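## Task

Take the tube that sits on the shelved bench by the window and seat it fully down in one of the holes of the tube rack on the shelved bench by the door. The task fails if the tube ever touches the floor, or if the robot topples or is left leaning.

## Robot and tools

ROBOT. TidyBot++: a mobile base 0.54 m long, 0.50 m wide, 0.38 m tall on four driven casters, carrying one seven-joint arm with a two-finger gripper. The shoulder sits 0.12 m ahead of the base centre, 0.68 m up. Upper arm 0.42 m, forearm 0.31 m, hand 0.31 m to the grip point. The arm begins folded, hand pointing down, sticking out up to 0.08 m in front of the base. Cameras: base_camera (fixed on the base, looking forward and down) and wrist_camera (looks along the hand).

FRAMES. Base frame: origin on the floor below the base centre, x ahead, y to the left, z up, metres. hand_pose is reported in it: the point between the finger pads; its z axis runs out along the fingers and the fingers close along its y axis. Odometry frame: the base frame as it was when the scene began; base_odometry (x, y in m, heading in rad, left positive, -3.142 to 3.142) counts wheel turns only, so slip shows up as travel and drift builds up. base_tilt is in degrees, forward and right positive.

move. One action per call, with optional cameras (list of base_camera, wrist_camera, all; omitted means all, [] means none) and blocking (true/omitted: return when everything is at rest; false: return in about 0.5 s while motion continues).
- base: a dict of offsets relative to where the base is when the command starts, measured along its own axes: translate_m (forward +, -2 to 2 m), strafe_m (left +, -2 to 2 m), rotate_rad (counter-clockwise from above +, -6.3 to 6.3 rad). These are displacements, not places.
- joints: absolute targets by name, in rad: joint_1_rad (any angle; positive turns the arm clockwise from above, the reverse of rotate_rad), joint_2_rad (-2.249 to 2.249, shoulder, 0 = upper arm vertical, + leans forward), joint_3_rad (any angle), joint_4_rad (-2.579 to 2.579, elbow, 0 = straight), joint_5_rad (any), joint_6_rad (-2.099 to 2.099, wrist), joint_7_rad (any; at 1.57 with hand down the fingers open left/right), gripper_pos (0 open, about 85 mm gap, to 1 closed; gap roughly 85 x (1 - gripper_pos) mm). Unbounded joints go the short way, so send steps under half a turn.
- target: one list of seven numbers [x, y, z, qw, qx, qy, qz], an absolute hand pose in the base frame, metres plus unit quaternion. With target, joints may only carry gripper_pos.
- speeds: per-action caps: translate_m and strafe_m 0.05 to 0.5 m/s, rotate_rad 0.1 to 1.57 rad/s. For combined translate and strafe, give the cap under one key only.
Unknown keys make the call invalid; out-of-range values get it refused. A refused call, or an unrequested stop, cancels the remaining move, wait and finished_scene calls of that reply. An action lasts at most 15 s; base moves end after 14 s (time_out).

wait(seconds 0 to 10, cameras): commands nothing, returns state and images, returns early once running moves settle. stop(cameras): brakes everything you started. zoom_image(camera, region [x0, y0, x1, y1] in pixels, origin top-left, at most 504 x 504): magnified crop of that camera's latest image. read_manual(section "licences"): licence texts only. finished_scene(scene): ends the current scene, giving its number; cannot be undone, and later calls in that reply act on the next scene.

RESULT LINES. move: "done" or the worst status word. base_status, joint_status, hand_status: done, moving, off_target (resting short and maybe still pushing), not_followed, contact_stop, time_out, torque_fault, limit_stop_at_motor_heat. "joint command not followed" / "pose unreachable" with "cause:" means a self-collision check held the arm back. hand_status done means within 10 mm and 2 degrees. hand_target is where the joint targets would put the hand; a load makes the hand hang below it. joint_positions, motor_effort (percent of max, bracket = peak during last action), Motor temperatures (one per joint), on_its_own (what happened uncommanded), pictures (image order). ARM HIT means the arm struck the base or itself.

HANDLING. Hand targets usually land within about 3 cm; fix by adding (wanted - hand_pose) to the previous target. To freeze the hand, resend hand_target, not hand_pose. When holding the tube, never send a joint its current reading, as the arm sags. A hand pointing down reaches at most about 0.94 m high, only near the base. Closing to 1 grips with 100 to 150 N; done at 1 means an empty grip, off_target means something is held. When a lowered tube meets the rack bottom, hand_pose stops descending while commands keep going lower; watch effort and the cameras. Closed fingertips reach about 20 mm beyond the hand point.

AVOID. Letting the tube drop or reach the floor; releasing while moving; slamming or pushing hard; gripping hard a tube still resting on something; swinging loads fast. The arm does not avoid furniture; if it snags above about 0.6 m while the base drives, the robot can tip, and reaching far out or swinging sideways while stretched can too; backing away or retracting the arm rights a lean. Driving the arm into things can trip a torque fault (arm frozen 10 s). Holding loads stretched out or pushing at unreachable poses heats motors; at 75 C the arm sinks for 30 to 60 s. A blocked base keeps pushing until timeout.

Each tool is called after ">>>" as name([rows], argument=value, ...), one row to a line, values as JSON.

## Session

>>> move()

Scene clock: 0.00 s.
Motor temperatures (°C): [36 32 29 29 42 43 46]
base_odometry: x=+0.000 y=+0.000 heading=+0.000
base_tilt: forward=-0.3 right=+0.1
base_status: not commanded
joint_positions: joint_1_rad=-0.050 joint_2_rad=-0.314 joint_3_rad=+3.167 joint_4_rad=-2.510 joint_5_rad=-0.028 joint_6_rad=-0.920 joint_7_rad=+1.614 gripper_pos=+0.000
joint_status: not commanded
motor_effort: joint_1_rad=+0 joint_2_rad=-2 joint_3_rad=+0 joint_4_rad=+11 joint_5_rad=-1 joint_6_rad=+0 joint_7_rad=+0
hand_pose: x=+0.2522 y=+0.0124 z=+0.5871 quat_wxyz=(-0.015, +0.999, +0.026, +0.013) (m; base frame)
hand_target: x=+0.2525 y=+0.0125 z=+0.5873 quat_wxyz=(-0.015, +0.999, +0.026, +0.014) (m; base frame)
hand_status: not commanded
pictures: base_camera, wrist_camera

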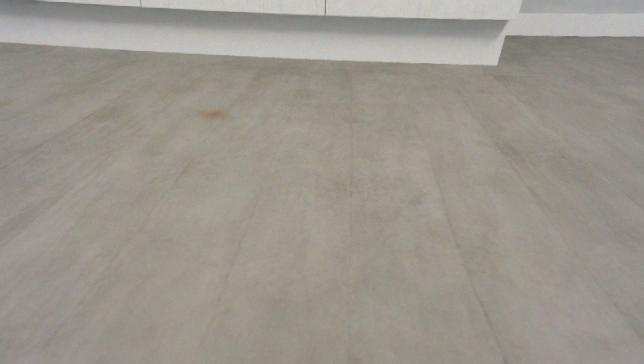

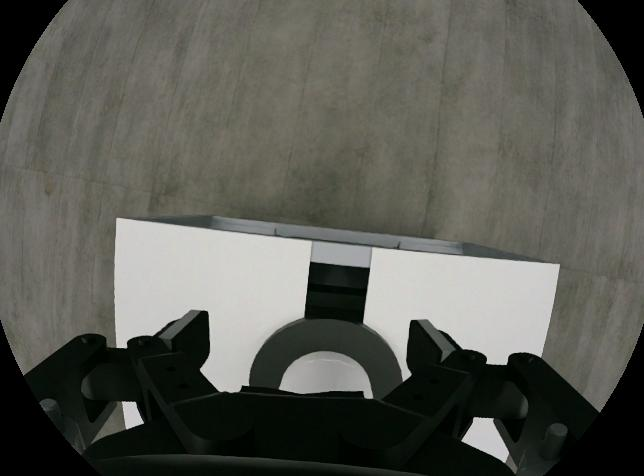

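>>> move(joints={"joint_6_rad": 0.5})

Scene clock: 19.20 s.
Motor temperatures (°C): [36 32 29 29 42 43 46]
move: done
base_odometry: x=+0.000 y=+0.000 heading=+0.000
base_tilt: forward=-0.3 right=+0.1
base_status: not commanded
joint_positions: joint_1_rad=-0.050 joint_2_rad=-0.314 joint_3_rad=+3.167 joint_4_rad=-2.510 joint_5_rad=-0.028 joint_6_rad=+0.445 joint_7_rad=+1.614 gripper_pos=+0.000
joint_status: all done
motor_effort: joint_1_rad=+1(1) joint_2_rad=-6(7) joint_3_rad=+0(1) joint_4_rad=+15(15) joint_5_rad=+0(1) joint_6_rad=+9(9) joint_7_rad=-1(2)
hand_pose: x=+0.5504 y=+0.0071 z=+0.8422 quat_wxyz=(-0.001, +0.768, +0.010, +0.640) (m; base frame)
hand_target: x=+0.5531 y=+0.0066 z=+0.8596 quat_wxyz=(+0.000, +0.750, +0.009, +0.662) (m; base frame)
hand_status: not commanded
pictures: base_camera, wrist_camera
camera_calibration:
wrist_camera: T_world_to_cam=[[0.02002, -0.998781, 0.0451159, -0.0470942], [-0.217596, -0.0483959, -0.974838, 0.989124], [0.975834, 0.00969924, -0.218299, -0.216937], [0, 0, 0, 1]] pos_world=[0.427866, 0.00293691, 0.919003]

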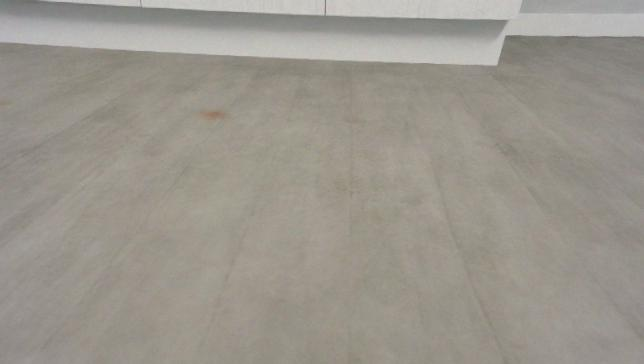

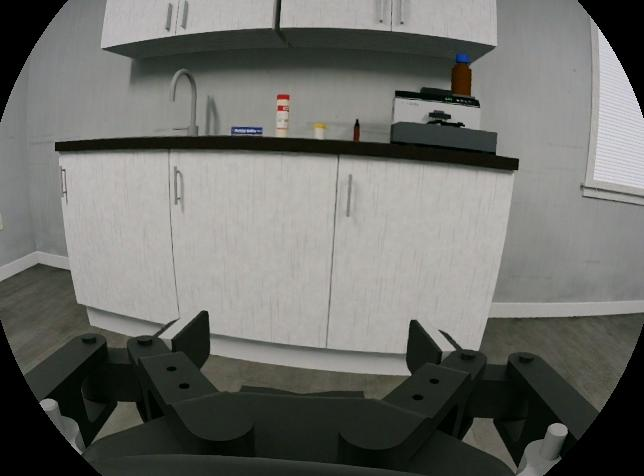

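>>> move(base={"rotate_rad": -1.2}, cameras=["wrist_camera"])

>>> move(base={"rotate_rad": -1.2}, cameras=["wrist_camera"])

>>> move(base={"rotate_rad": -1.2}, cameras=["wrist_camera"])

>>> move(base={"rotate_rad": -1.2}, cameras=["wrist_camera"])

Scene clock: 31.57 s.
Motor temperatures (°C): [36 32 29 29 42 44 46]
move: done
base_odometry: x=+0.000 y=+0.000 heading=-1.199
base_tilt: forward=-0.3 right=+0.1
base_status: done
joint_positions: joint_1_rad=-0.050 joint_2_rad=-0.314 joint_3_rad=+3.168 joint_4_rad=-2.510 joint_5_rad=-0.028 joint_6_rad=+0.445 joint_7_rad=+1.614 gripper_pos=+0.000
joint_status: not commanded
motor_effort: joint_1_rad=+0(2) joint_2_rad=-7(7) joint_3_rad=+1(2) joint_4_rad=+15(15) joint_5_rad=+0(1) joint_6_rad=+8(9) joint_7_rad=-1(2)
hand_pose: x=+0.5504 y=+0.0069 z=+0.8423 quat_wxyz=(-0.001, +0.768, +0.010, +0.641) (m; base frame)
hand_target: x=+0.5531 y=+0.0066 z=+0.8596 quat_wxyz=(+0.000, +0.750, +0.009, +0.662) (m; base frame)
hand_status: not commanded
pictures: wrist_camera
camera_calibration:
wrist_camera: T_world_to_cam=[[0.0196389, -0.998794, 0.0450008, -0.0469686], [-0.217382, -0.0481983, -0.974896, 0.989121], [0.975889, 0.00936349, -0.218066, -0.217164], [0, 0, 0, 1]] pos_world=[0.427868, 0.0027955, 0.919048]

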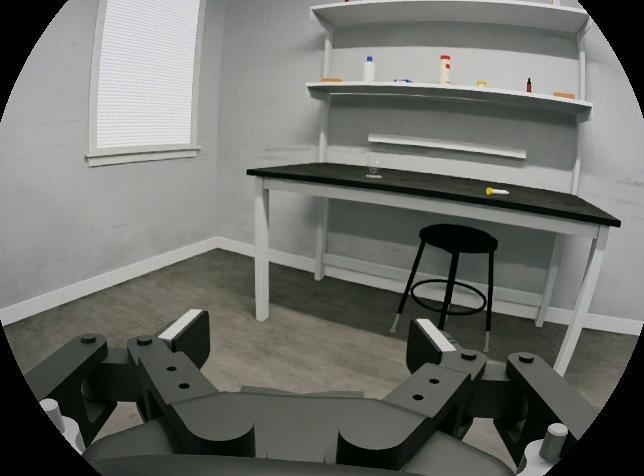

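Scene clock: 33.60 s.
Motor temperatures (°C): [36 32 29 29 42 44 46]
move: done
base_odometry: x=+0.000 y=+0.000 heading=-2.397
base_tilt: forward=-0.3 right=+0.1
base_status: done
joint_positions: joint_1_rad=-0.050 joint_2_rad=-0.314 joint_3_rad=+3.168 joint_4_rad=-2.510 joint_5_rad=-0.028 joint_6_rad=+0.445 joint_7_rad=+1.614 gripper_pos=+0.000
joint_status: not commanded
motor_effort: joint_1_rad=+1(2) joint_2_rad=-7(7) joint_3_rad=+0(2) joint_4_rad=+15(15) joint_5_rad=-1(1) joint_6_rad=+8(10) joint_7_rad=+1(2)
hand_pose: x=+0.5504 y=+0.0069 z=+0.8423 quat_wxyz=(-0.001, +0.768, +0.010, +0.641) (m; base frame)
hand_target: x=+0.5531 y=+0.0066 z=+0.8596 quat_wxyz=(+0.000, +0.750, +0.009, +0.662) (m; base frame)
hand_status: not commanded
pictures: wrist_camera
camera_calibration:
wrist_camera: T_world_to_cam=[[0.0195552, -0.998797, 0.0449736, -0.04694], [-0.217387, -0.0481536, -0.974897, 0.989123], [0.97589, 0.0092876, -0.218067, -0.217165], [0, 0, 0, 1]] pos_world=[0.427869, 0.00276319, 0.919048]

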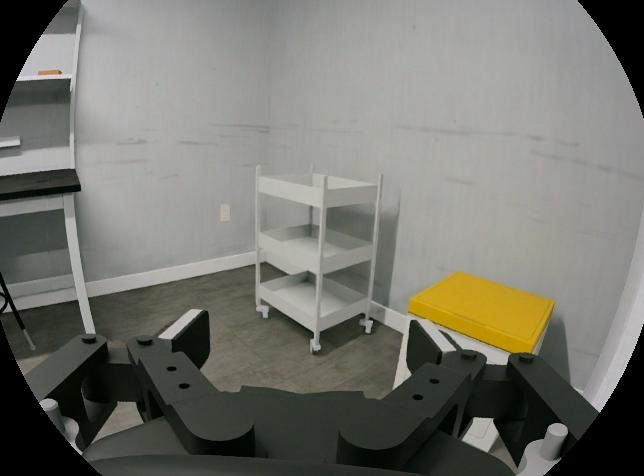

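Scene clock: 35.63 s.
Motor temperatures (°C): [36 32 29 29 42 44 46]
move: done
base_odometry: x=+0.000 y=+0.000 heading=+2.687
base_tilt: forward=-0.3 right=+0.1
base_status: done
joint_positions: joint_1_rad=-0.050 joint_2_rad=-0.314 joint_3_rad=+3.168 joint_4_rad=-2.510 joint_5_rad=-0.028 joint_6_rad=+0.445 joint_7_rad=+1.614 gripper_pos=+0.000
joint_status: not commanded
motor_effort: joint_1_rad=+1(2) joint_2_rad=-6(7) joint_3_rad=+0(3) joint_4_rad=+14(15) joint_5_rad=+0(1) joint_6_rad=+9(9) joint_7_rad=+0(1)
hand_pose: x=+0.5504 y=+0.0068 z=+0.8423 quat_wxyz=(-0.001, +0.768, +0.010, +0.641) (m; base frame)
hand_target: x=+0.5531 y=+0.0066 z=+0.8596 quat_wxyz=(+0.000, +0.750, +0.009, +0.662) (m; base frame)
hand_status: not commanded
pictures: wrist_camera
camera_calibration:
wrist_camera: T_world_to_cam=[[0.0194669, -0.9988, 0.0449471, -0.046911], [-0.217333, -0.0481079, -0.974911, 0.989123], [0.975903, 0.00920997, -0.218009, -0.217221], [0, 0, 0, 1]] pos_world=[0.42787, 0.00273053, 0.919059]

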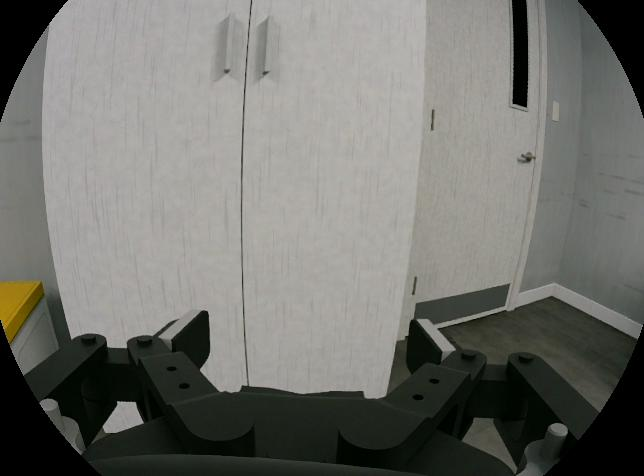

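Scene clock: 37.67 s.
Motor temperatures (°C): [36 32 29 29 42 44 46]
move: done
base_odometry: x=+0.000 y=+0.000 heading=+1.488
base_tilt: forward=-0.3 right=+0.1
base_status: done
joint_positions: joint_1_rad=-0.050 joint_2_rad=-0.314 joint_3_rad=+3.168 joint_4_rad=-2.510 joint_5_rad=-0.028 joint_6_rad=+0.445 joint_7_rad=+1.614 gripper_pos=+0.000
joint_status: not commanded
motor_effort: joint_1_rad=+1(2) joint_2_rad=-7(7) joint_3_rad=+1(2) joint_4_rad=+15(15) joint_5_rad=+0(1) joint_6_rad=+9(10) joint_7_rad=+0(2)
hand_pose: x=+0.5504 y=+0.0068 z=+0.8423 quat_wxyz=(-0.001, +0.768, +0.010, +0.641) (m; base frame)
hand_target: x=+0.5531 y=+0.0066 z=+0.8596 quat_wxyz=(+0.000, +0.750, +0.009, +0.662) (m; base frame)
hand_status: not commanded
pictures: wrist_camera
camera_calibration:
wrist_camera: T_world_to_cam=[[0.0194111, -0.998802, 0.0449289, -0.046892], [-0.217337, -0.0480781, -0.974912, 0.989124], [0.975904, 0.00915937, -0.21801, -0.217222], [0, 0, 0, 1]] pos_world=[0.427871, 0.00270899, 0.919059]

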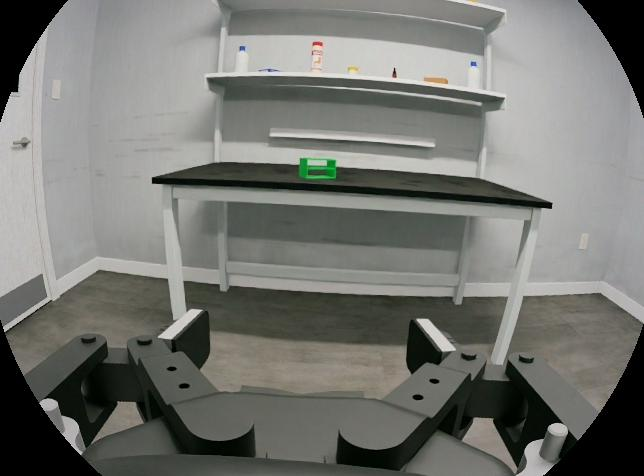

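>>> zoom_image(camera="wrist_camera", region=[260, 130, 380, 210])

Scaled by 4.200.

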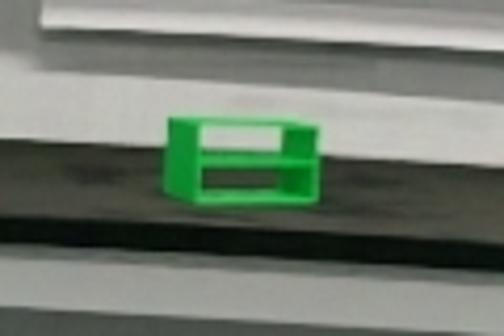

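>>> move(base={"rotate_rad": 3.05}, cameras=["wrist_camera"])

Scene clock: 144.07 s.
Motor temperatures (°C): [36 32 29 30 42 44 46]
move: done
base_odometry: x=+0.000 y=+0.000 heading=-1.746
base_tilt: forward=-0.3 right=+0.1
base_status: done
joint_positions: joint_1_rad=-0.050 joint_2_rad=-0.314 joint_3_rad=+3.168 joint_4_rad=-2.510 joint_5_rad=-0.028 joint_6_rad=+0.445 joint_7_rad=+1.614 gripper_pos=+0.000
joint_status: not commanded
motor_effort: joint_1_rad=+1(2) joint_2_rad=-7(8) joint_3_rad=+0(2) joint_4_rad=+15(15) joint_5_rad=-1(1) joint_6_rad=+8(10) joint_7_rad=+0(2)
hand_pose: x=+0.5504 y=+0.0066 z=+0.8423 quat_wxyz=(-0.001, +0.768, +0.009, +0.641) (m; base frame)
hand_target: x=+0.5531 y=+0.0066 z=+0.8596 quat_wxyz=(+0.000, +0.750, +0.009, +0.662) (m; base frame)
hand_status: not commanded
pictures: wrist_camera
camera_calibration:
wrist_camera: T_world_to_cam=[[0.0189912, -0.998815, 0.0448019, -0.0467554], [-0.217363, -0.0478628, -0.974917, 0.989133], [0.975906, 0.00877652, -0.218015, -0.217223], [0, 0, 0, 1]] pos_world=[0.427878, 0.00254915, 0.919059]

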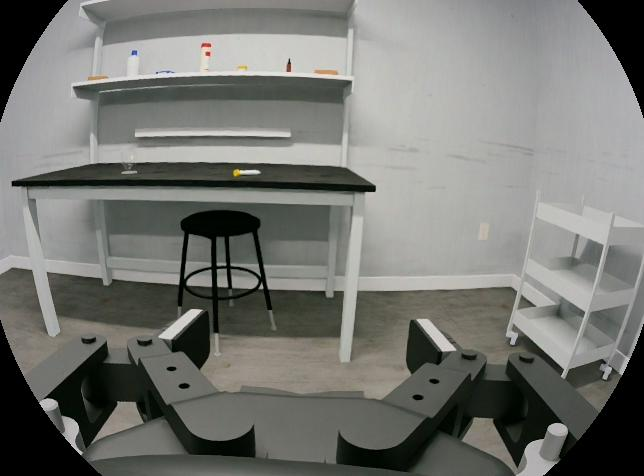

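>>> zoom_image(camera="wrist_camera", region=[205, 150, 285, 200])

Scaled by 6.300.

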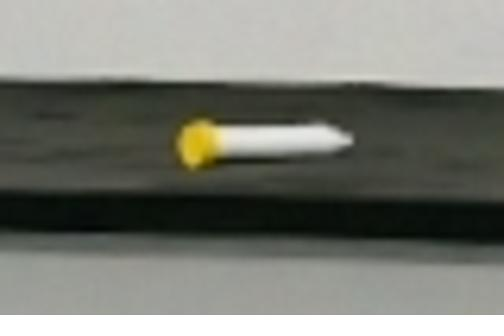

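>>> move(base={"translate_m": 0.85, "strafe_m": 0.45}, cameras=["wrist_camera", "base_camera"])

>>> zoom_image(camera="wrist_camera", region=[220, 130, 420, 230])

Scene clock: 205.37 s.
Motor temperatures (°C): [36 32 29 30 42 44 46]
move: done
base_odometry: x=+0.295 y=-0.916 heading=-1.745
base_tilt: forward=-0.3 right=+0.1
base_status: done
joint_positions: joint_1_rad=-0.050 joint_2_rad=-0.315 joint_3_rad=+3.168 joint_4_rad=-2.510 joint_5_rad=-0.028 joint_6_rad=+0.446 joint_7_rad=+1.614 gripper_pos=+0.000
joint_status: not commanded
motor_effort: joint_1_rad=+1(1) joint_2_rad=-7(9) joint_3_rad=+1(1) joint_4_rad=+15(15) joint_5_rad=-1(1) joint_6_rad=+8(9) joint_7_rad=-1(2)
hand_pose: x=+0.5504 y=+0.0066 z=+0.8432 quat_wxyz=(-0.001, +0.767, +0.009, +0.642) (m; base frame)
hand_target: x=+0.5531 y=+0.0066 z=+0.8596 quat_wxyz=(+0.000, +0.750, +0.009, +0.662) (m; base frame)
hand_status: not commanded
pictures: base_camera, wrist_camera
camera_calibration:
wrist_camera: T_world_to_cam=[[0.0188329, -0.998819, 0.0447863, -0.0467156], [-0.214911, -0.0477912, -0.975464, 0.989104], [0.976452, 0.00874573, -0.215557, -0.219311], [0, 0, 0, 1]] pos_world=[0.427596, 0.00252811, 0.919653]

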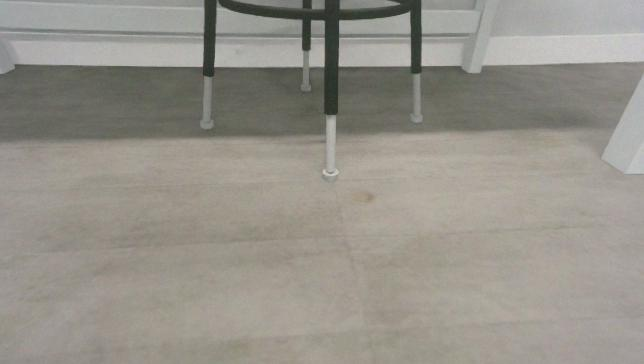

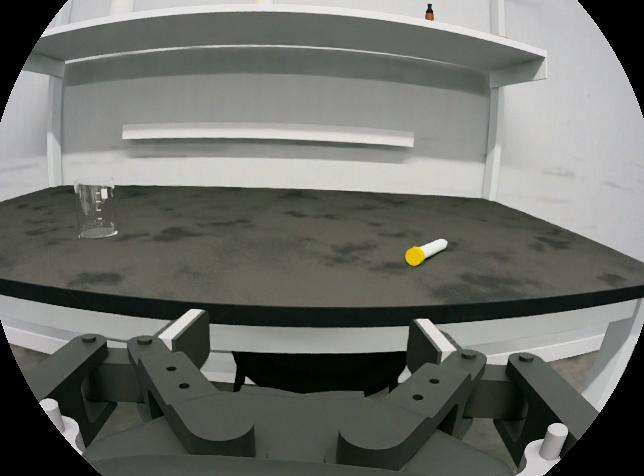

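Scaled by 2.520.

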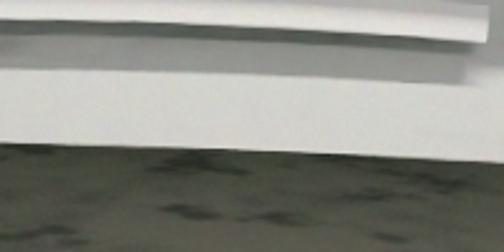

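>>> move(joints={"joint_1_rad": 0.64, "joint_2_rad": 0.225, "joint_3_rad": 3.1416, "joint_4_rad": -0.985, "joint_5_rad": 0.0, "joint_6_rad": -1.495, "joint_7_rad": 1.571})

Scene clock: 289.07 s.
Motor temperatures (°C): [36 32 29 30 42 44 46]
move: done
base_odometry: x=+0.295 y=-0.915 heading=-1.745
base_tilt: forward=-0.3 right=+0.1
base_status: not commanded
joint_positions: joint_1_rad=+0.619 joint_2_rad=+0.193 joint_3_rad=+3.160 joint_4_rad=-1.017 joint_5_rad=-0.028 joint_6_rad=-1.429 joint_7_rad=+1.611 gripper_pos=+0.000
joint_status: all done
motor_effort: joint_1_rad=+1(2) joint_2_rad=-23(24) joint_3_rad=+0(2) joint_4_rad=+14(17) joint_5_rad=-1(2) joint_6_rad=+3(9) joint_7_rad=+0(2)
hand_pose: x=+0.5476 y=-0.3032 z=+0.9332 quat_wxyz=(+0.071, +0.926, -0.282, +0.239) (m; base frame)
hand_target: x=+0.5366 y=-0.3092 z=+0.9209 quat_wxyz=(+0.068, +0.927, -0.307, +0.206) (m; base frame)
hand_status: not commanded
pictures: base_camera, wrist_camera
camera_calibration:
wrist_camera: T_world_to_cam=[[-0.533211, -0.845847, 0.0151295, 0.0162047], [-0.760073, 0.471135, -0.447572, 1.0247], [0.371449, -0.25015, -0.89412, 0.691552], [0, 0, 0, 1]] pos_world=[0.530609, -0.296072, 1.07671]

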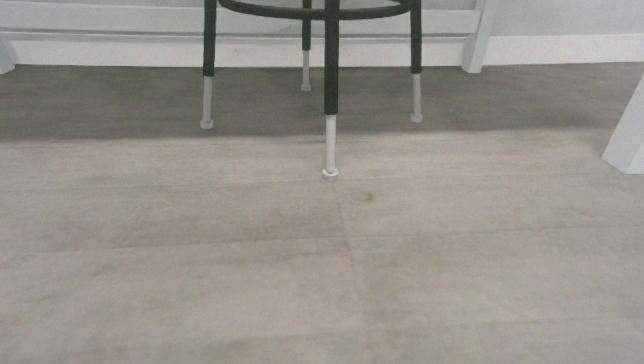

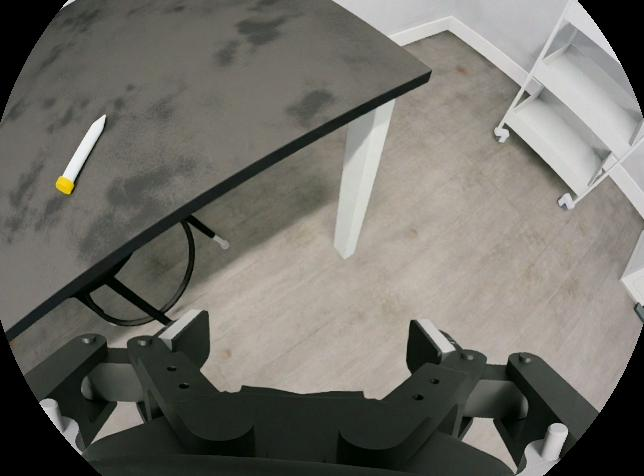

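>>> move(base={"translate_m": 0.39, "strafe_m": 0.172}, speeds={"translate_m": 0.2}, joints={"joint_1_rad": 0.74, "joint_2_rad": 0.20, "joint_3_rad": 3.11, "joint_4_rad": -0.965, "joint_5_rad": 0.028, "joint_6_rad": -1.56, "joint_7_rad": 1.53})

Scene clock: 313.73 s.
Motor temperatures (°C): [36 32 29 30 42 44 46]
move: done
base_odometry: x=+0.397 y=-1.329 heading=-1.744
base_tilt: forward=-0.3 right=+0.2
base_status: done
joint_positions: joint_1_rad=+0.724 joint_2_rad=+0.193 joint_3_rad=+3.122 joint_4_rad=-0.997 joint_5_rad=-0.002 joint_6_rad=-1.497 joint_7_rad=+1.570 gripper_pos=+0.000
joint_status: all done
motor_effort: joint_1_rad=+0(2) joint_2_rad=-22(23) joint_3_rad=+0(2) joint_4_rad=+14(15) joint_5_rad=-1(2) joint_6_rad=+5(5) joint_7_rad=+0(2)
hand_pose: x=+0.5071 y=-0.3291 z=+0.9322 quat_wxyz=(+0.075, +0.914, -0.337, +0.213) (m; base frame)
hand_target: x=+0.4911 y=-0.3310 z=+0.9338 quat_wxyz=(+0.078, +0.909, -0.361, +0.192) (m; base frame)
hand_status: not commanded
pictures: base_camera, wrist_camera
camera_calibration:
wrist_camera: T_world_to_cam=[[-0.625337, -0.780277, 0.0110322, 0.0448955], [-0.716783, 0.568748, -0.40342, 0.974688], [0.308504, -0.260181, -0.914949, 0.747248], [0, 0, 0, 1]] pos_world=[0.496186, -0.324901, 1.07641]

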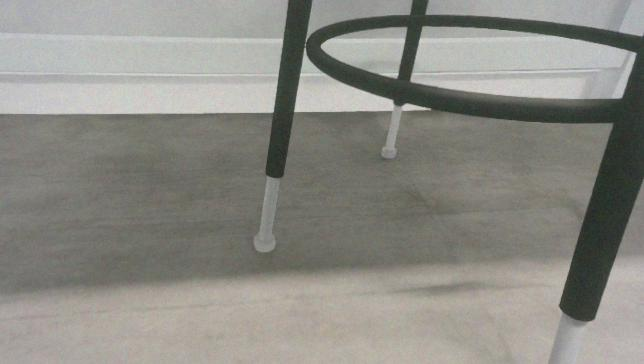

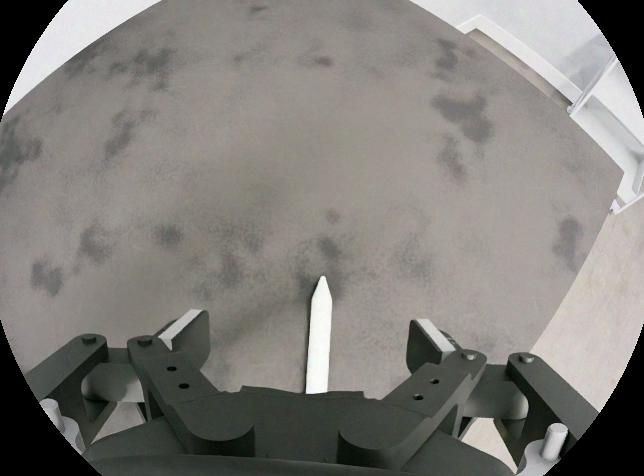

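>>> move(joints={"joint_1_rad": 0.755, "joint_2_rad": 0.13, "joint_4_rad": -1.365, "joint_6_rad": -1.26}, cameras=["wrist_camera"])

Scene clock: 368.43 s.
Motor temperatures (°C): [36 32 29 30 42 44 46]
move: done
base_odometry: x=+0.397 y=-1.329 heading=-1.744
base_tilt: forward=-0.3 right=+0.1
base_status: not commanded
joint_positions: joint_1_rad=+0.732 joint_2_rad=+0.148 joint_3_rad=+3.122 joint_4_rad=-1.346 joint_5_rad=-0.002 joint_6_rad=-1.319 joint_7_rad=+1.570 gripper_pos=+0.000
joint_status: all done
motor_effort: joint_1_rad=+1(2) joint_2_rad=-21(23) joint_3_rad=-1(1) joint_4_rad=+14(16) joint_5_rad=-1(1) joint_6_rad=+2(4) joint_7_rad=+0(2)
hand_pose: x=+0.4800 y=-0.3099 z=+0.8277 quat_wxyz=(+0.055, +0.924, -0.345, +0.154) (m; base frame)
hand_target: x=+0.4774 y=-0.3268 z=+0.8347 quat_wxyz=(+0.076, +0.911, -0.365, +0.177) (m; base frame)
hand_status: not commanded
pictures: wrist_camera
camera_calibration:
wrist_camera: T_world_to_cam=[[-0.630328, -0.776289, 0.00788873, 0.0502496], [-0.74537, 0.602319, -0.28572, 0.828896], [0.21705, -0.185977, -0.958281, 0.767735], [0, 0, 0, 1]] pos_world=[0.482871, -0.31747, 0.972142]

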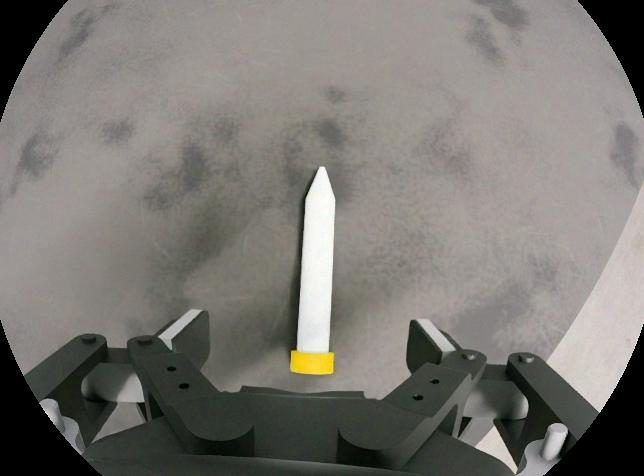

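>>> move(joints={"joint_2_rad": 0.118, "joint_4_rad": -1.474, "joint_6_rad": -1.11}, cameras=["wrist_camera"])

Scene clock: 395.97 s.
Motor temperatures (°C): [36 33 29 30 42 44 46]
move: done
base_odometry: x=+0.397 y=-1.329 heading=-1.744
base_tilt: forward=-0.3 right=+0.1
base_status: not commanded
joint_positions: joint_1_rad=+0.732 joint_2_rad=+0.134 joint_3_rad=+3.122 joint_4_rad=-1.457 joint_5_rad=-0.002 joint_6_rad=-1.168 joint_7_rad=+1.570 gripper_pos=+0.000
joint_status: all done
motor_effort: joint_1_rad=+1(1) joint_2_rad=-21(23) joint_3_rad=+0(1) joint_4_rad=+14(16) joint_5_rad=-1(1) joint_6_rad=+2(4) joint_7_rad=+0(1)
hand_pose: x=+0.4881 y=-0.3169 z=+0.8038 quat_wxyz=(+0.064, +0.920, -0.343, +0.179) (m; base frame)
hand_target: x=+0.4861 y=-0.3335 z=+0.8114 quat_wxyz=(+0.084, +0.907, -0.361, +0.202) (m; base frame)
hand_status: not commanded
pictures: wrist_camera
camera_calibration:
wrist_camera: T_world_to_cam=[[-0.631135, -0.775612, 0.00973292, 0.0492753], [-0.732536, 0.591863, -0.336288, 0.863399], [0.255069, -0.219373, -0.941709, 0.699256], [0, 0, 0, 1]] pos_world=[0.485211, -0.319397, 0.948367]

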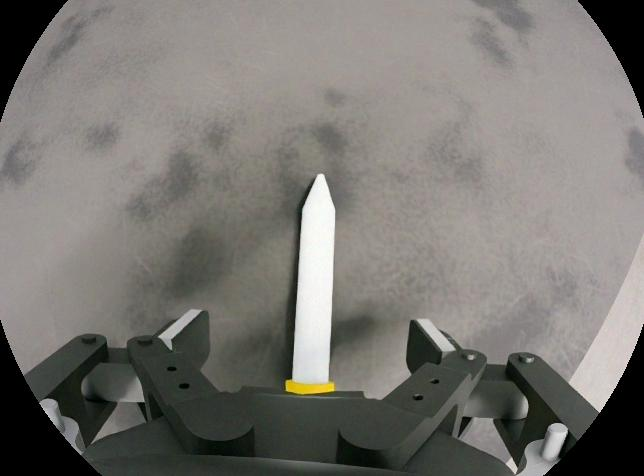

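>>> move(joints={"gripper_pos": 0.6}, cameras=["wrist_camera"])

Scene clock: 406.77 s.
Motor temperatures (°C): [36 33 29 30 42 44 46]
move: done
base_odometry: x=+0.397 y=-1.329 heading=-1.744
base_tilt: forward=-0.3 right=+0.1
base_status: not commanded
joint_positions: joint_1_rad=+0.732 joint_2_rad=+0.134 joint_3_rad=+3.122 joint_4_rad=-1.457 joint_5_rad=-0.002 joint_6_rad=-1.166 joint_7_rad=+1.570 gripper_pos=+0.600
joint_status: all done
motor_effort: joint_1_rad=+1(1) joint_2_rad=-21(21) joint_3_rad=+0(1) joint_4_rad=+15(15) joint_5_rad=+0(1) joint_6_rad=+3(4) joint_7_rad=-1(1)
hand_pose: x=+0.4885 y=-0.3173 z=+0.8040 quat_wxyz=(+0.064, +0.920, -0.343, +0.180) (m; base frame)
hand_target: x=+0.4861 y=-0.3335 z=+0.8114 quat_wxyz=(+0.084, +0.907, -0.361, +0.202) (m; base frame)
hand_status: not commanded
pictures: wrist_camera
camera_calibration:
wrist_camera: T_world_to_cam=[[-0.631223, -0.77554, 0.00976824, 0.0492786], [-0.731977, 0.591509, -0.338122, 0.865093], [0.256449, -0.220581, -0.941052, 0.697695], [0, 0, 0, 1]] pos_world=[0.485411, -0.319595, 0.948593]

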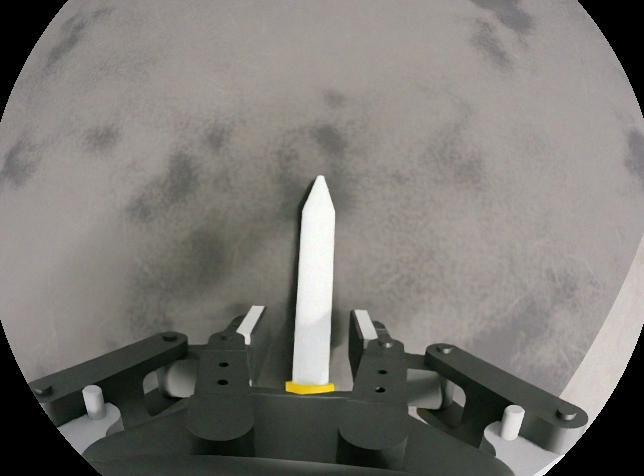

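>>> move(joints={"gripper_pos": 0.9}, cameras=["wrist_camera"])

Scene clock: 422.07 s.
Motor temperatures (°C): [36 33 29 30 42 44 46]
move: done
base_odometry: x=+0.397 y=-1.329 heading=-1.744
base_tilt: forward=-0.3 right=+0.1
base_status: not commanded
joint_positions: joint_1_rad=+0.732 joint_2_rad=+0.134 joint_3_rad=+3.122 joint_4_rad=-1.457 joint_5_rad=-0.002 joint_6_rad=-1.166 joint_7_rad=+1.570 gripper_pos=+0.900
joint_status: all done
motor_effort: joint_1_rad=+1(1) joint_2_rad=-21(21) joint_3_rad=+0(1) joint_4_rad=+14(15) joint_5_rad=-1(1) joint_6_rad=+3(4) joint_7_rad=+0(1)
hand_pose: x=+0.4886 y=-0.3173 z=+0.8040 quat_wxyz=(+0.064, +0.920, -0.343, +0.180) (m; base frame)
hand_target: x=+0.4861 y=-0.3335 z=+0.8114 quat_wxyz=(+0.084, +0.907, -0.361, +0.202) (m; base frame)
hand_status: not commanded
pictures: wrist_camera
camera_calibration:
wrist_camera: T_world_to_cam=[[-0.63127, -0.775502, 0.00975265, 0.0493233], [-0.731876, 0.591503, -0.338352, 0.865302], [0.256624, -0.220729, -0.940969, 0.697499], [0, 0, 0, 1]] pos_world=[0.485435, -0.31962, 0.948621]

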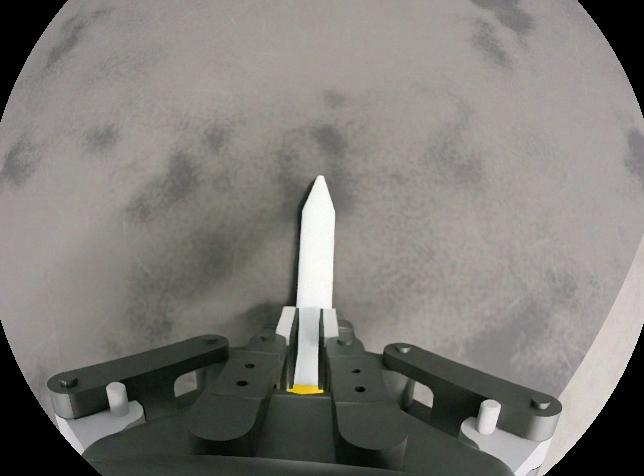

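>>> move(joints={"gripper_pos": 0.6}, cameras=[])

>>> move(joints={"joint_4_rad": -1.507, "joint_6_rad": -1.076}, cameras=["wrist_camera"])

Scene clock: 445.47 s.
Motor temperatures (°C): [36 33 29 30 42 44 46]
move: done
base_odometry: x=+0.397 y=-1.329 heading=-1.744
base_tilt: forward=-0.3 right=+0.2
base_status: not commanded
joint_positions: joint_1_rad=+0.732 joint_2_rad=+0.134 joint_3_rad=+3.122 joint_4_rad=-1.457 joint_5_rad=-0.002 joint_6_rad=-1.166 joint_7_rad=+1.570 gripper_pos=+0.600
joint_status: all done
motor_effort: joint_1_rad=+1(1) joint_2_rad=-21(21) joint_3_rad=+0(1) joint_4_rad=+15(15) joint_5_rad=-1(1) joint_6_rad=+2(4) joint_7_rad=-2(2)
hand_pose: x=+0.4886 y=-0.3174 z=+0.8040 quat_wxyz=(+0.064, +0.920, -0.343, +0.180) (m; base frame)
hand_target: x=+0.4861 y=-0.3335 z=+0.8114 quat_wxyz=(+0.084, +0.907, -0.361, +0.202) (m; base frame)
hand_status: not commanded
pictures: none
No camera images: "cameras" was empty.

Scene clock: 446.13 s.
Motor temperatures (°C): [36 33 29 30 42 44 46]
move: done
base_odometry: x=+0.397 y=-1.329 heading=-1.744
base_tilt: forward=-0.3 right=+0.1
base_status: not commanded
joint_positions: joint_1_rad=+0.732 joint_2_rad=+0.132 joint_3_rad=+3.122 joint_4_rad=-1.491 joint_5_rad=-0.002 joint_6_rad=-1.130 joint_7_rad=+1.570 gripper_pos=+0.600
joint_status: all done
motor_effort: joint_1_rad=+1(1) joint_2_rad=-21(22) joint_3_rad=+1(1) joint_4_rad=+15(16) joint_5_rad=+0(1) joint_6_rad=+4(5) joint_7_rad=-1(1)
hand_pose: x=+0.4886 y=-0.3173 z=+0.7945 quat_wxyz=(+0.065, +0.919, -0.343, +0.182) (m; base frame)
hand_target: x=+0.4861 y=-0.3333 z=+0.8012 quat_wxyz=(+0.084, +0.907, -0.361, +0.202) (m; base frame)
hand_status: not commanded
pictures: wrist_camera
camera_calibration:
wrist_camera: T_world_to_cam=[[-0.631436, -0.775365, 0.00990041, 0.0494284], [-0.730659, 0.590656, -0.342436, 0.864511], [0.259665, -0.22346, -0.939489, 0.685052], [0, 0, 0, 1]] pos_world=[0.48499, -0.319222, 0.93915]

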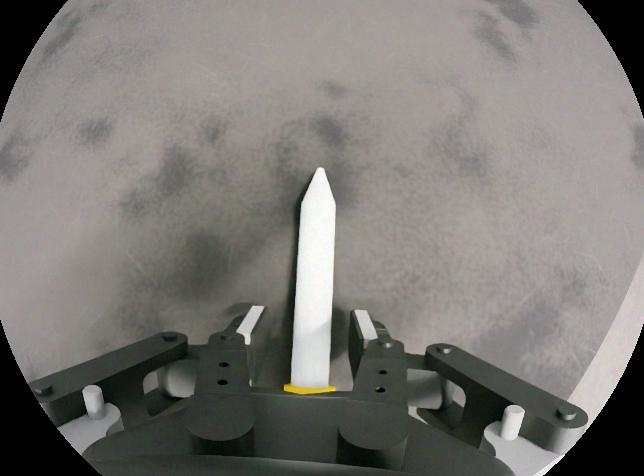

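>>> zoom_image(camera="wrist_camera", region=[230, 270, 390, 400])

Scaled by 3.150.

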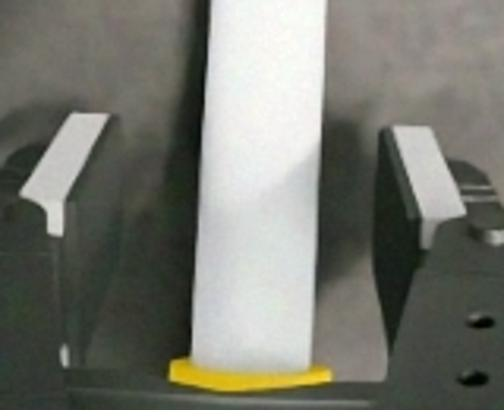

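>>> move(joints={"joint_4_rad": -1.535, "joint_6_rad": -1.046}, cameras=["wrist_camera"])

>>> zoom_image(camera="wrist_camera", region=[230, 270, 390, 400])

Scene clock: 487.43 s.
Motor temperatures (°C): [36 33 29 30 42 44 46]
move: done
base_odometry: x=+0.397 y=-1.329 heading=-1.744
base_tilt: forward=-0.3 right=+0.1
base_status: not commanded
joint_positions: joint_1_rad=+0.732 joint_2_rad=+0.131 joint_3_rad=+3.122 joint_4_rad=-1.519 joint_5_rad=-0.002 joint_6_rad=-1.099 joint_7_rad=+1.570 gripper_pos=+0.600
joint_status: all done
motor_effort: joint_1_rad=+1(1) joint_2_rad=-21(22) joint_3_rad=+1(1) joint_4_rad=+15(16) joint_5_rad=-1(1) joint_6_rad=+3(5) joint_7_rad=+0(1)
hand_pose: x=+0.4887 y=-0.3174 z=+0.7865 quat_wxyz=(+0.066, +0.919, -0.343, +0.184) (m; base frame)
hand_target: x=+0.4862 y=-0.3332 z=+0.7927 quat_wxyz=(+0.084, +0.907, -0.360, +0.203) (m; base frame)
hand_status: not commanded
pictures: wrist_camera
camera_calibration:
wrist_camera: T_world_to_cam=[[-0.631544, -0.775275, 0.0100273, 0.0494855], [-0.729658, 0.589911, -0.345839, 0.86382], [0.262205, -0.225729, -0.93824, 0.674463], [0, 0, 0, 1]] pos_world=[0.484698, -0.318966, 0.931055]

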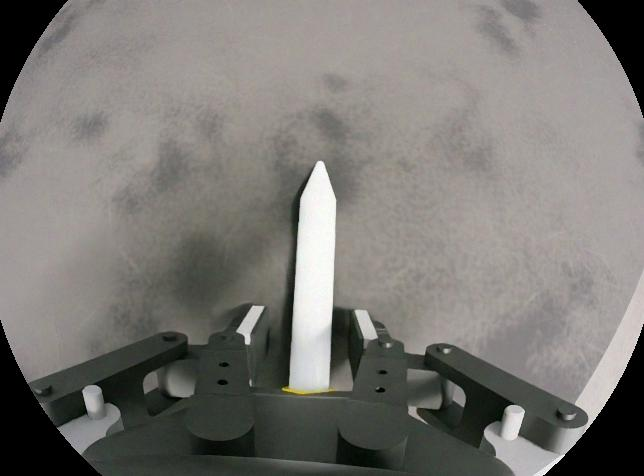

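Scaled by 3.150.

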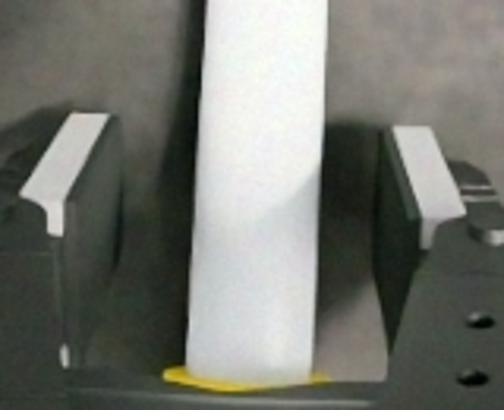

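>>> move(joints={"gripper_pos": 0.85}, cameras=["wrist_camera"])

>>> zoom_image(camera="wrist_camera", region=[230, 270, 390, 400])

Scene clock: 505.77 s.
Motor temperatures (°C): [36 33 29 30 42 44 46]
move: done
base_odometry: x=+0.397 y=-1.329 heading=-1.744
base_tilt: forward=-0.3 right=+0.1
base_status: not commanded
joint_positions: joint_1_rad=+0.732 joint_2_rad=+0.131 joint_3_rad=+3.122 joint_4_rad=-1.519 joint_5_rad=-0.002 joint_6_rad=-1.098 joint_7_rad=+1.570 gripper_pos=+0.838
joint_status: all done
motor_effort: joint_1_rad=+1(1) joint_2_rad=-21(21) joint_3_rad=+0(1) joint_4_rad=+14(15) joint_5_rad=-1(1) joint_6_rad=+3(4) joint_7_rad=+0(1)
hand_pose: x=+0.4887 y=-0.3175 z=+0.7867 quat_wxyz=(+0.066, +0.919, -0.343, +0.184) (m; base frame)
hand_target: x=+0.4862 y=-0.3332 z=+0.7927 quat_wxyz=(+0.084, +0.907, -0.360, +0.203) (m; base frame)
hand_status: not commanded
pictures: wrist_camera
camera_calibration:
wrist_camera: T_world_to_cam=[[-0.631616, -0.775216, 0.0100322, 0.0495195], [-0.729433, 0.58983, -0.346451, 0.864256], [0.262658, -0.226142, -0.938014, 0.674167], [0, 0, 0, 1]] pos_world=[0.484619, -0.318918, 0.931304]

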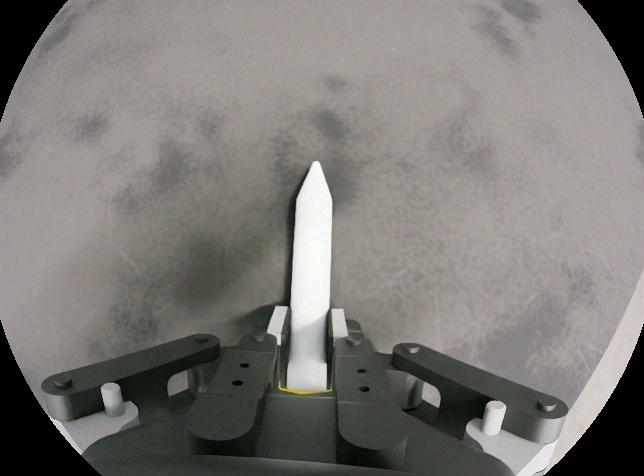

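Scaled by 3.150.

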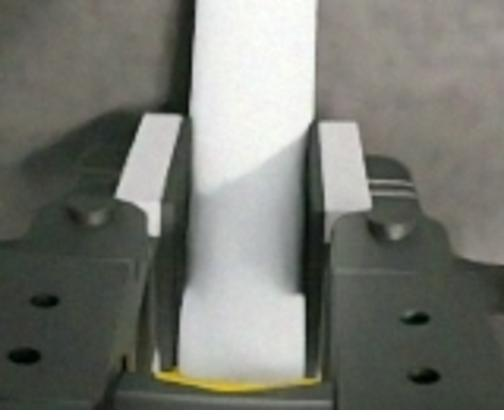

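>>> move(joints={"gripper_pos": 0.7}, cameras=[])

>>> move(joints={"joint_4_rad": -1.556, "joint_6_rad": -1.024}, cameras=[])

>>> move(joints={"gripper_pos": 0.9}, cameras=["wrist_camera"])

>>> zoom_image(camera="wrist_camera", region=[230, 270, 390, 400])

Scene clock: 525.67 s.
Motor temperatures (°C): [36 33 29 30 42 44 46]
move: done
base_odometry: x=+0.397 y=-1.329 heading=-1.744
base_tilt: forward=-0.3 right=+0.1
base_status: not commanded
joint_positions: joint_1_rad=+0.732 joint_2_rad=+0.131 joint_3_rad=+3.122 joint_4_rad=-1.519 joint_5_rad=-0.002 joint_6_rad=-1.098 joint_7_rad=+1.570 gripper_pos=+0.700
joint_status: all done
motor_effort: joint_1_rad=+1(1) joint_2_rad=-21(21) joint_3_rad=+0(1) joint_4_rad=+15(15) joint_5_rad=-1(1) joint_6_rad=+4(5) joint_7_rad=-1(1)
hand_pose: x=+0.4887 y=-0.3175 z=+0.7867 quat_wxyz=(+0.066, +0.919, -0.343, +0.184) (m; base frame)
hand_target: x=+0.4862 y=-0.3332 z=+0.7927 quat_wxyz=(+0.084, +0.907, -0.360, +0.203) (m; base frame)
hand_status: not commanded
pictures: none
No camera images: "cameras" was empty.

Scene clock: 526.23 s.
Motor temperatures (°C): [36 33 29 30 42 44 46]
move: done
base_odometry: x=+0.397 y=-1.329 heading=-1.744
base_tilt: forward=-0.3 right=+0.1
base_status: not commanded
joint_positions: joint_1_rad=+0.732 joint_2_rad=+0.127 joint_3_rad=+3.122 joint_4_rad=-1.535 joint_5_rad=-0.002 joint_6_rad=-1.076 joint_7_rad=+1.570 gripper_pos=+0.700
joint_status: all done
motor_effort: joint_1_rad=+0(1) joint_2_rad=-20(21) joint_3_rad=+0(1) joint_4_rad=+14(15) joint_5_rad=-1(1) joint_6_rad=+3(4) joint_7_rad=+1(1)
hand_pose: x=+0.4896 y=-0.3183 z=+0.7847 quat_wxyz=(+0.068, +0.918, -0.343, +0.189) (m; base frame)
hand_target: x=+0.4860 y=-0.3329 z=+0.7862 quat_wxyz=(+0.084, +0.907, -0.360, +0.203) (m; base frame)
hand_status: not commanded
pictures: none
No camera images: "cameras" was empty.

Scene clock: 526.87 s.
Motor temperatures (°C): [36 33 29 30 42 44 46]
move: off_target
base_odometry: x=+0.397 y=-1.329 heading=-1.744
base_tilt: forward=-0.3 right=+0.1
base_status: not commanded
joint_positions: joint_1_rad=+0.734 joint_2_rad=+0.125 joint_3_rad=+3.122 joint_4_rad=-1.535 joint_5_rad=-0.001 joint_6_rad=-1.075 joint_7_rad=+1.570 gripper_pos=+0.856
joint_status: gripper_pos off_target (ended at +0.856, target +0.900)
motor_effort: joint_1_rad=+0(1) joint_2_rad=-20(20) joint_3_rad=+0(1) joint_4_rad=+14(14) joint_5_rad=-1(1) joint_6_rad=+3(4) joint_7_rad=-1(1)
hand_pose: x=+0.4891 y=-0.3190 z=+0.7855 quat_wxyz=(+0.069, +0.917, -0.343, +0.190) (m; base frame)
hand_target: x=+0.4860 y=-0.3329 z=+0.7862 quat_wxyz=(+0.084, +0.907, -0.360, +0.203) (m; base frame)
hand_status: not commanded
pictures: wrist_camera
camera_calibration:
wrist_camera: T_world_to_cam=[[-0.63295, -0.77411, 0.0112656, 0.0485678], [-0.725071, 0.587627, -0.359119, 0.872153], [0.271377, -0.235473, -0.933224, 0.661555], [0, 0, 0, 1]] pos_world=[0.483583, -0.319126, 0.930038]

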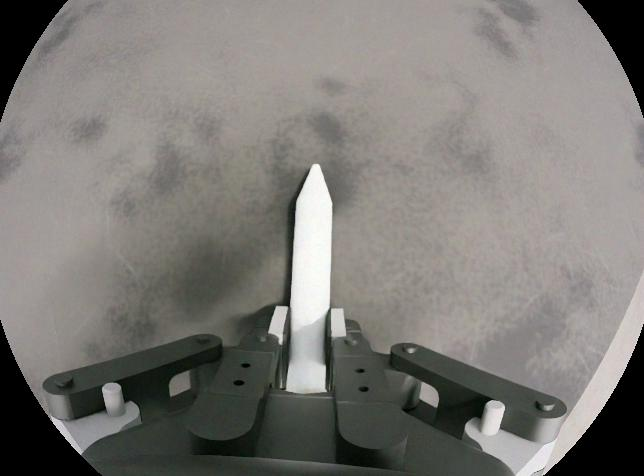

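Scaled by 3.150.

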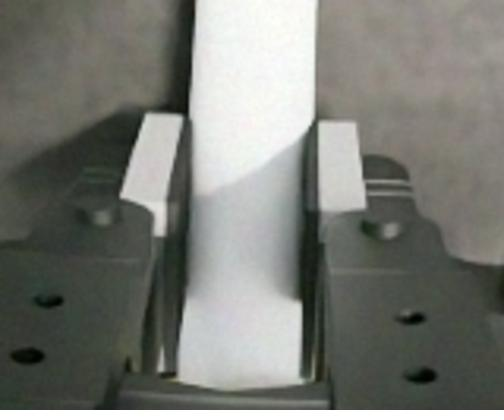

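>>> move(joints={"joint_2_rad": 0.13, "joint_4_rad": -1.365, "joint_6_rad": -1.26}, cameras=["wrist_camera"])

>>> move(joints={"gripper_pos": 0.95}, cameras=["wrist_camera"])

Scene clock: 545.67 s.
Motor temperatures (°C): [36 33 29 30 42 44 46]
move: done
base_odometry: x=+0.397 y=-1.329 heading=-1.744
base_tilt: forward=-0.3 right=+0.1
base_status: not commanded
joint_positions: joint_1_rad=+0.734 joint_2_rad=+0.125 joint_3_rad=+3.122 joint_4_rad=-1.393 joint_5_rad=-0.001 joint_6_rad=-1.198 joint_7_rad=+1.570 gripper_pos=+0.856
joint_status: all done
motor_effort: joint_1_rad=+1(1) joint_2_rad=-21(23) joint_3_rad=+0(1) joint_4_rad=+15(16) joint_5_rad=-1(1) joint_6_rad=+4(5) joint_7_rad=-1(1)
hand_pose: x=+0.4935 y=-0.3230 z=+0.8321 quat_wxyz=(+0.072, +0.915, -0.343, +0.198) (m; base frame)
hand_target: x=+0.4774 y=-0.3268 z=+0.8347 quat_wxyz=(+0.076, +0.911, -0.365, +0.177) (m; base frame)
hand_status: not commanded
pictures: wrist_camera
camera_calibration:
wrist_camera: T_world_to_cam=[[-0.633001, -0.774062, 0.0117884, 0.047386], [-0.720134, 0.583176, -0.375917, 0.904562], [0.284108, -0.246445, -0.926579, 0.687571], [0, 0, 0, 1]] pos_world=[0.486057, -0.321391, 0.976569]

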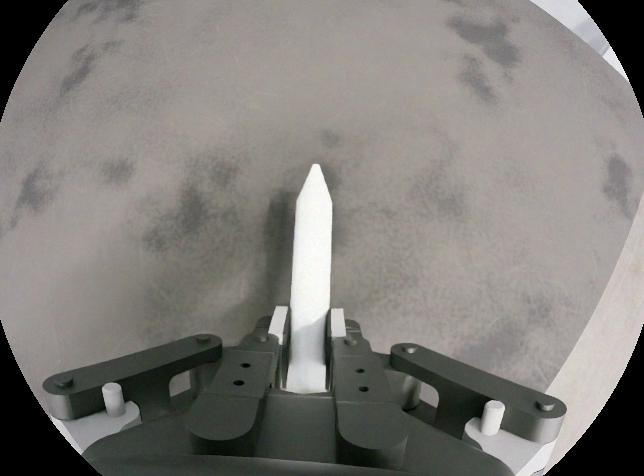

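Scene clock: 546.13 s.
Motor temperatures (°C): [36 33 29 30 42 44 46]
move: off_target
base_odometry: x=+0.397 y=-1.329 heading=-1.744
base_tilt: forward=-0.3 right=+0.1
base_status: not commanded
joint_positions: joint_1_rad=+0.734 joint_2_rad=+0.125 joint_3_rad=+3.122 joint_4_rad=-1.393 joint_5_rad=-0.001 joint_6_rad=-1.198 joint_7_rad=+1.570 gripper_pos=+0.856
joint_status: gripper_pos off_target (ended at +0.856, target +0.950)
motor_effort: joint_1_rad=+1(1) joint_2_rad=-21(21) joint_3_rad=+1(1) joint_4_rad=+15(15) joint_5_rad=-1(1) joint_6_rad=+4(4) joint_7_rad=-2(2)
hand_pose: x=+0.4935 y=-0.3230 z=+0.8321 quat_wxyz=(+0.072, +0.915, -0.343, +0.198) (m; base frame)
hand_target: x=+0.4774 y=-0.3268 z=+0.8347 quat_wxyz=(+0.076, +0.911, -0.365, +0.177) (m; base frame)
hand_status: not commanded
pictures: wrist_camera
camera_calibration:
wrist_camera: T_world_to_cam=[[-0.632999, -0.774063, 0.0117849, 0.0473891], [-0.720169, 0.583205, -0.375804, 0.904457], [0.284023, -0.246371, -0.926624, 0.687673], [0, 0, 0, 1]] pos_world=[0.486044, -0.321379, 0.976555]

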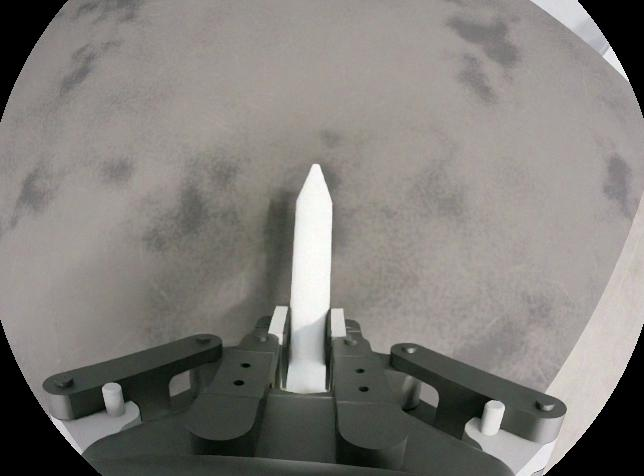

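>>> move(joints={"joint_2_rad": 0.20, "joint_4_rad": -0.965, "joint_6_rad": -1.56}, cameras=[])

>>> move(base={"translate_m": -0.7}, cameras=["wrist_camera"])

Scene clock: 568.43 s.
Motor temperatures (°C): [36 33 29 30 42 44 46]
move: done
base_odometry: x=+0.397 y=-1.329 heading=-1.744
base_tilt: forward=-0.3 right=+0.1
base_status: not commanded
joint_positions: joint_1_rad=+0.734 joint_2_rad=+0.168 joint_3_rad=+3.122 joint_4_rad=-0.996 joint_5_rad=-0.001 joint_6_rad=-1.493 joint_7_rad=+1.570 gripper_pos=+0.856
joint_status: all done
motor_effort: joint_1_rad=+0(1) joint_2_rad=-22(22) joint_3_rad=+0(1) joint_4_rad=+14(16) joint_5_rad=-1(1) joint_6_rad=+3(5) joint_7_rad=+1(1)
hand_pose: x=+0.5002 y=-0.3295 z=+0.9453 quat_wxyz=(+0.082, +0.909, -0.340, +0.225) (m; base frame)
hand_target: x=+0.4861 y=-0.3365 z=+0.9338 quat_wxyz=(+0.079, +0.906, -0.368, +0.191) (m; base frame)
hand_status: not commanded
pictures: none
No camera images: "cameras" was empty.

Scene clock: 571.17 s.
Motor temperatures (°C): [36 33 29 30 42 44 46]
move: done
base_odometry: x=+0.518 y=-0.640 heading=-1.744
base_tilt: forward=-0.3 right=+0.1
base_status: done
joint_positions: joint_1_rad=+0.740 joint_2_rad=+0.181 joint_3_rad=+3.120 joint_4_rad=-0.994 joint_5_rad=-0.001 joint_6_rad=-1.500 joint_7_rad=+1.570 gripper_pos=+0.856
joint_status: not commanded
motor_effort: joint_1_rad=+0(3) joint_2_rad=-22(24) joint_3_rad=+0(2) joint_4_rad=+14(14) joint_5_rad=-1(1) joint_6_rad=+4(5) joint_7_rad=+0(2)
hand_pose: x=+0.4999 y=-0.3324 z=+0.9392 quat_wxyz=(+0.079, +0.910, -0.343, +0.218) (m; base frame)
hand_target: x=+0.4861 y=-0.3365 z=+0.9338 quat_wxyz=(+0.079, +0.906, -0.368, +0.191) (m; base frame)
hand_status: not commanded
pictures: wrist_camera
camera_calibration:
wrist_camera: T_world_to_cam=[[-0.636635, -0.771065, 0.0124774, 0.0450329], [-0.704935, 0.575322, -0.414815, 0.98121], [0.312671, -0.272881, -0.90982, 0.743823], [0, 0, 0, 1]] pos_world=[0.487787, -0.326813, 1.0832]

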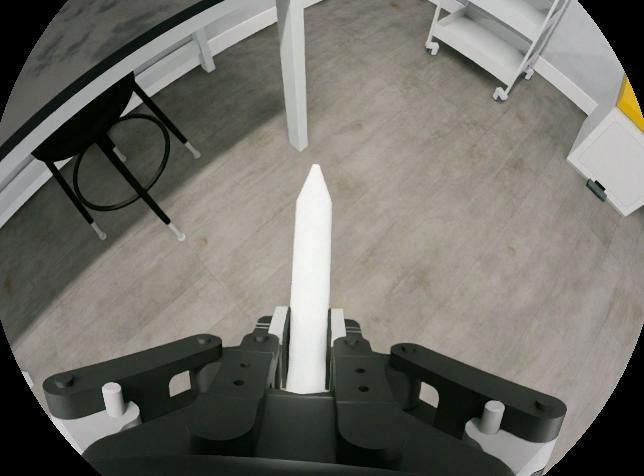

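>>> move(base={"rotate_rad": 3.14}, speeds={"rotate_rad": 0.8}, joints={"joint_1_rad": 0.02, "joint_2_rad": -0.23, "joint_4_rad": -1.85, "joint_6_rad": -0.36}, cameras=["wrist_camera"])

Scene clock: 586.20 s.
Motor temperatures (°C): [36 33 29 30 42 44 46]
move: done
base_odometry: x=+0.518 y=-0.640 heading=+1.395
base_tilt: forward=-0.3 right=+0.1
base_status: done
joint_positions: joint_1_rad=+0.034 joint_2_rad=-0.213 joint_3_rad=+3.115 joint_4_rad=-1.829 joint_5_rad=+0.005 joint_6_rad=-0.418 joint_7_rad=+1.570 gripper_pos=+0.856
joint_status: all done
motor_effort: joint_1_rad=+1(3) joint_2_rad=-12(24) joint_3_rad=+1(3) joint_4_rad=+17(18) joint_5_rad=-1(2) joint_6_rad=+8(9) joint_7_rad=+0(2)
hand_pose: x=+0.6222 y=-0.0020 z=+0.9399 quat_wxyz=(+0.006, +0.850, -0.001, +0.526) (m; base frame)
hand_target: x=+0.6223 y=+0.0057 z=+0.9521 quat_wxyz=(+0.000, +0.836, -0.002, +0.549) (m; base frame)
hand_status: not commanded
pictures: wrist_camera
camera_calibration:
wrist_camera: T_world_to_cam=[[0.00430274, -0.999171, 0.0404721, -0.0479193], [-0.481484, -0.0375422, -0.87565, 1.17048], [0.876444, -0.015719, -0.481247, 0.0432933], [0, 0, 0, 1]] pos_world=[0.525828, -0.00325679, 1.0477]

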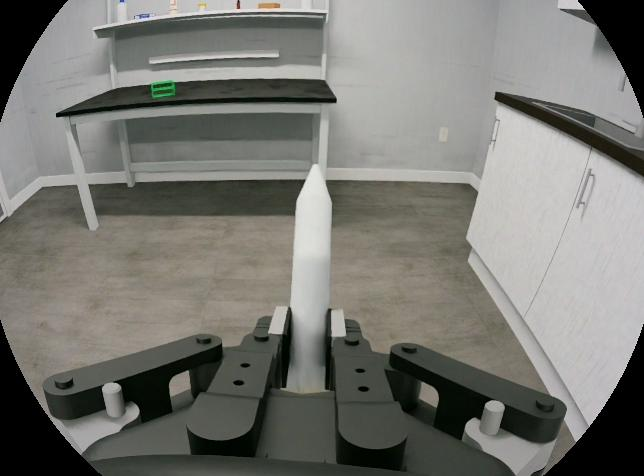

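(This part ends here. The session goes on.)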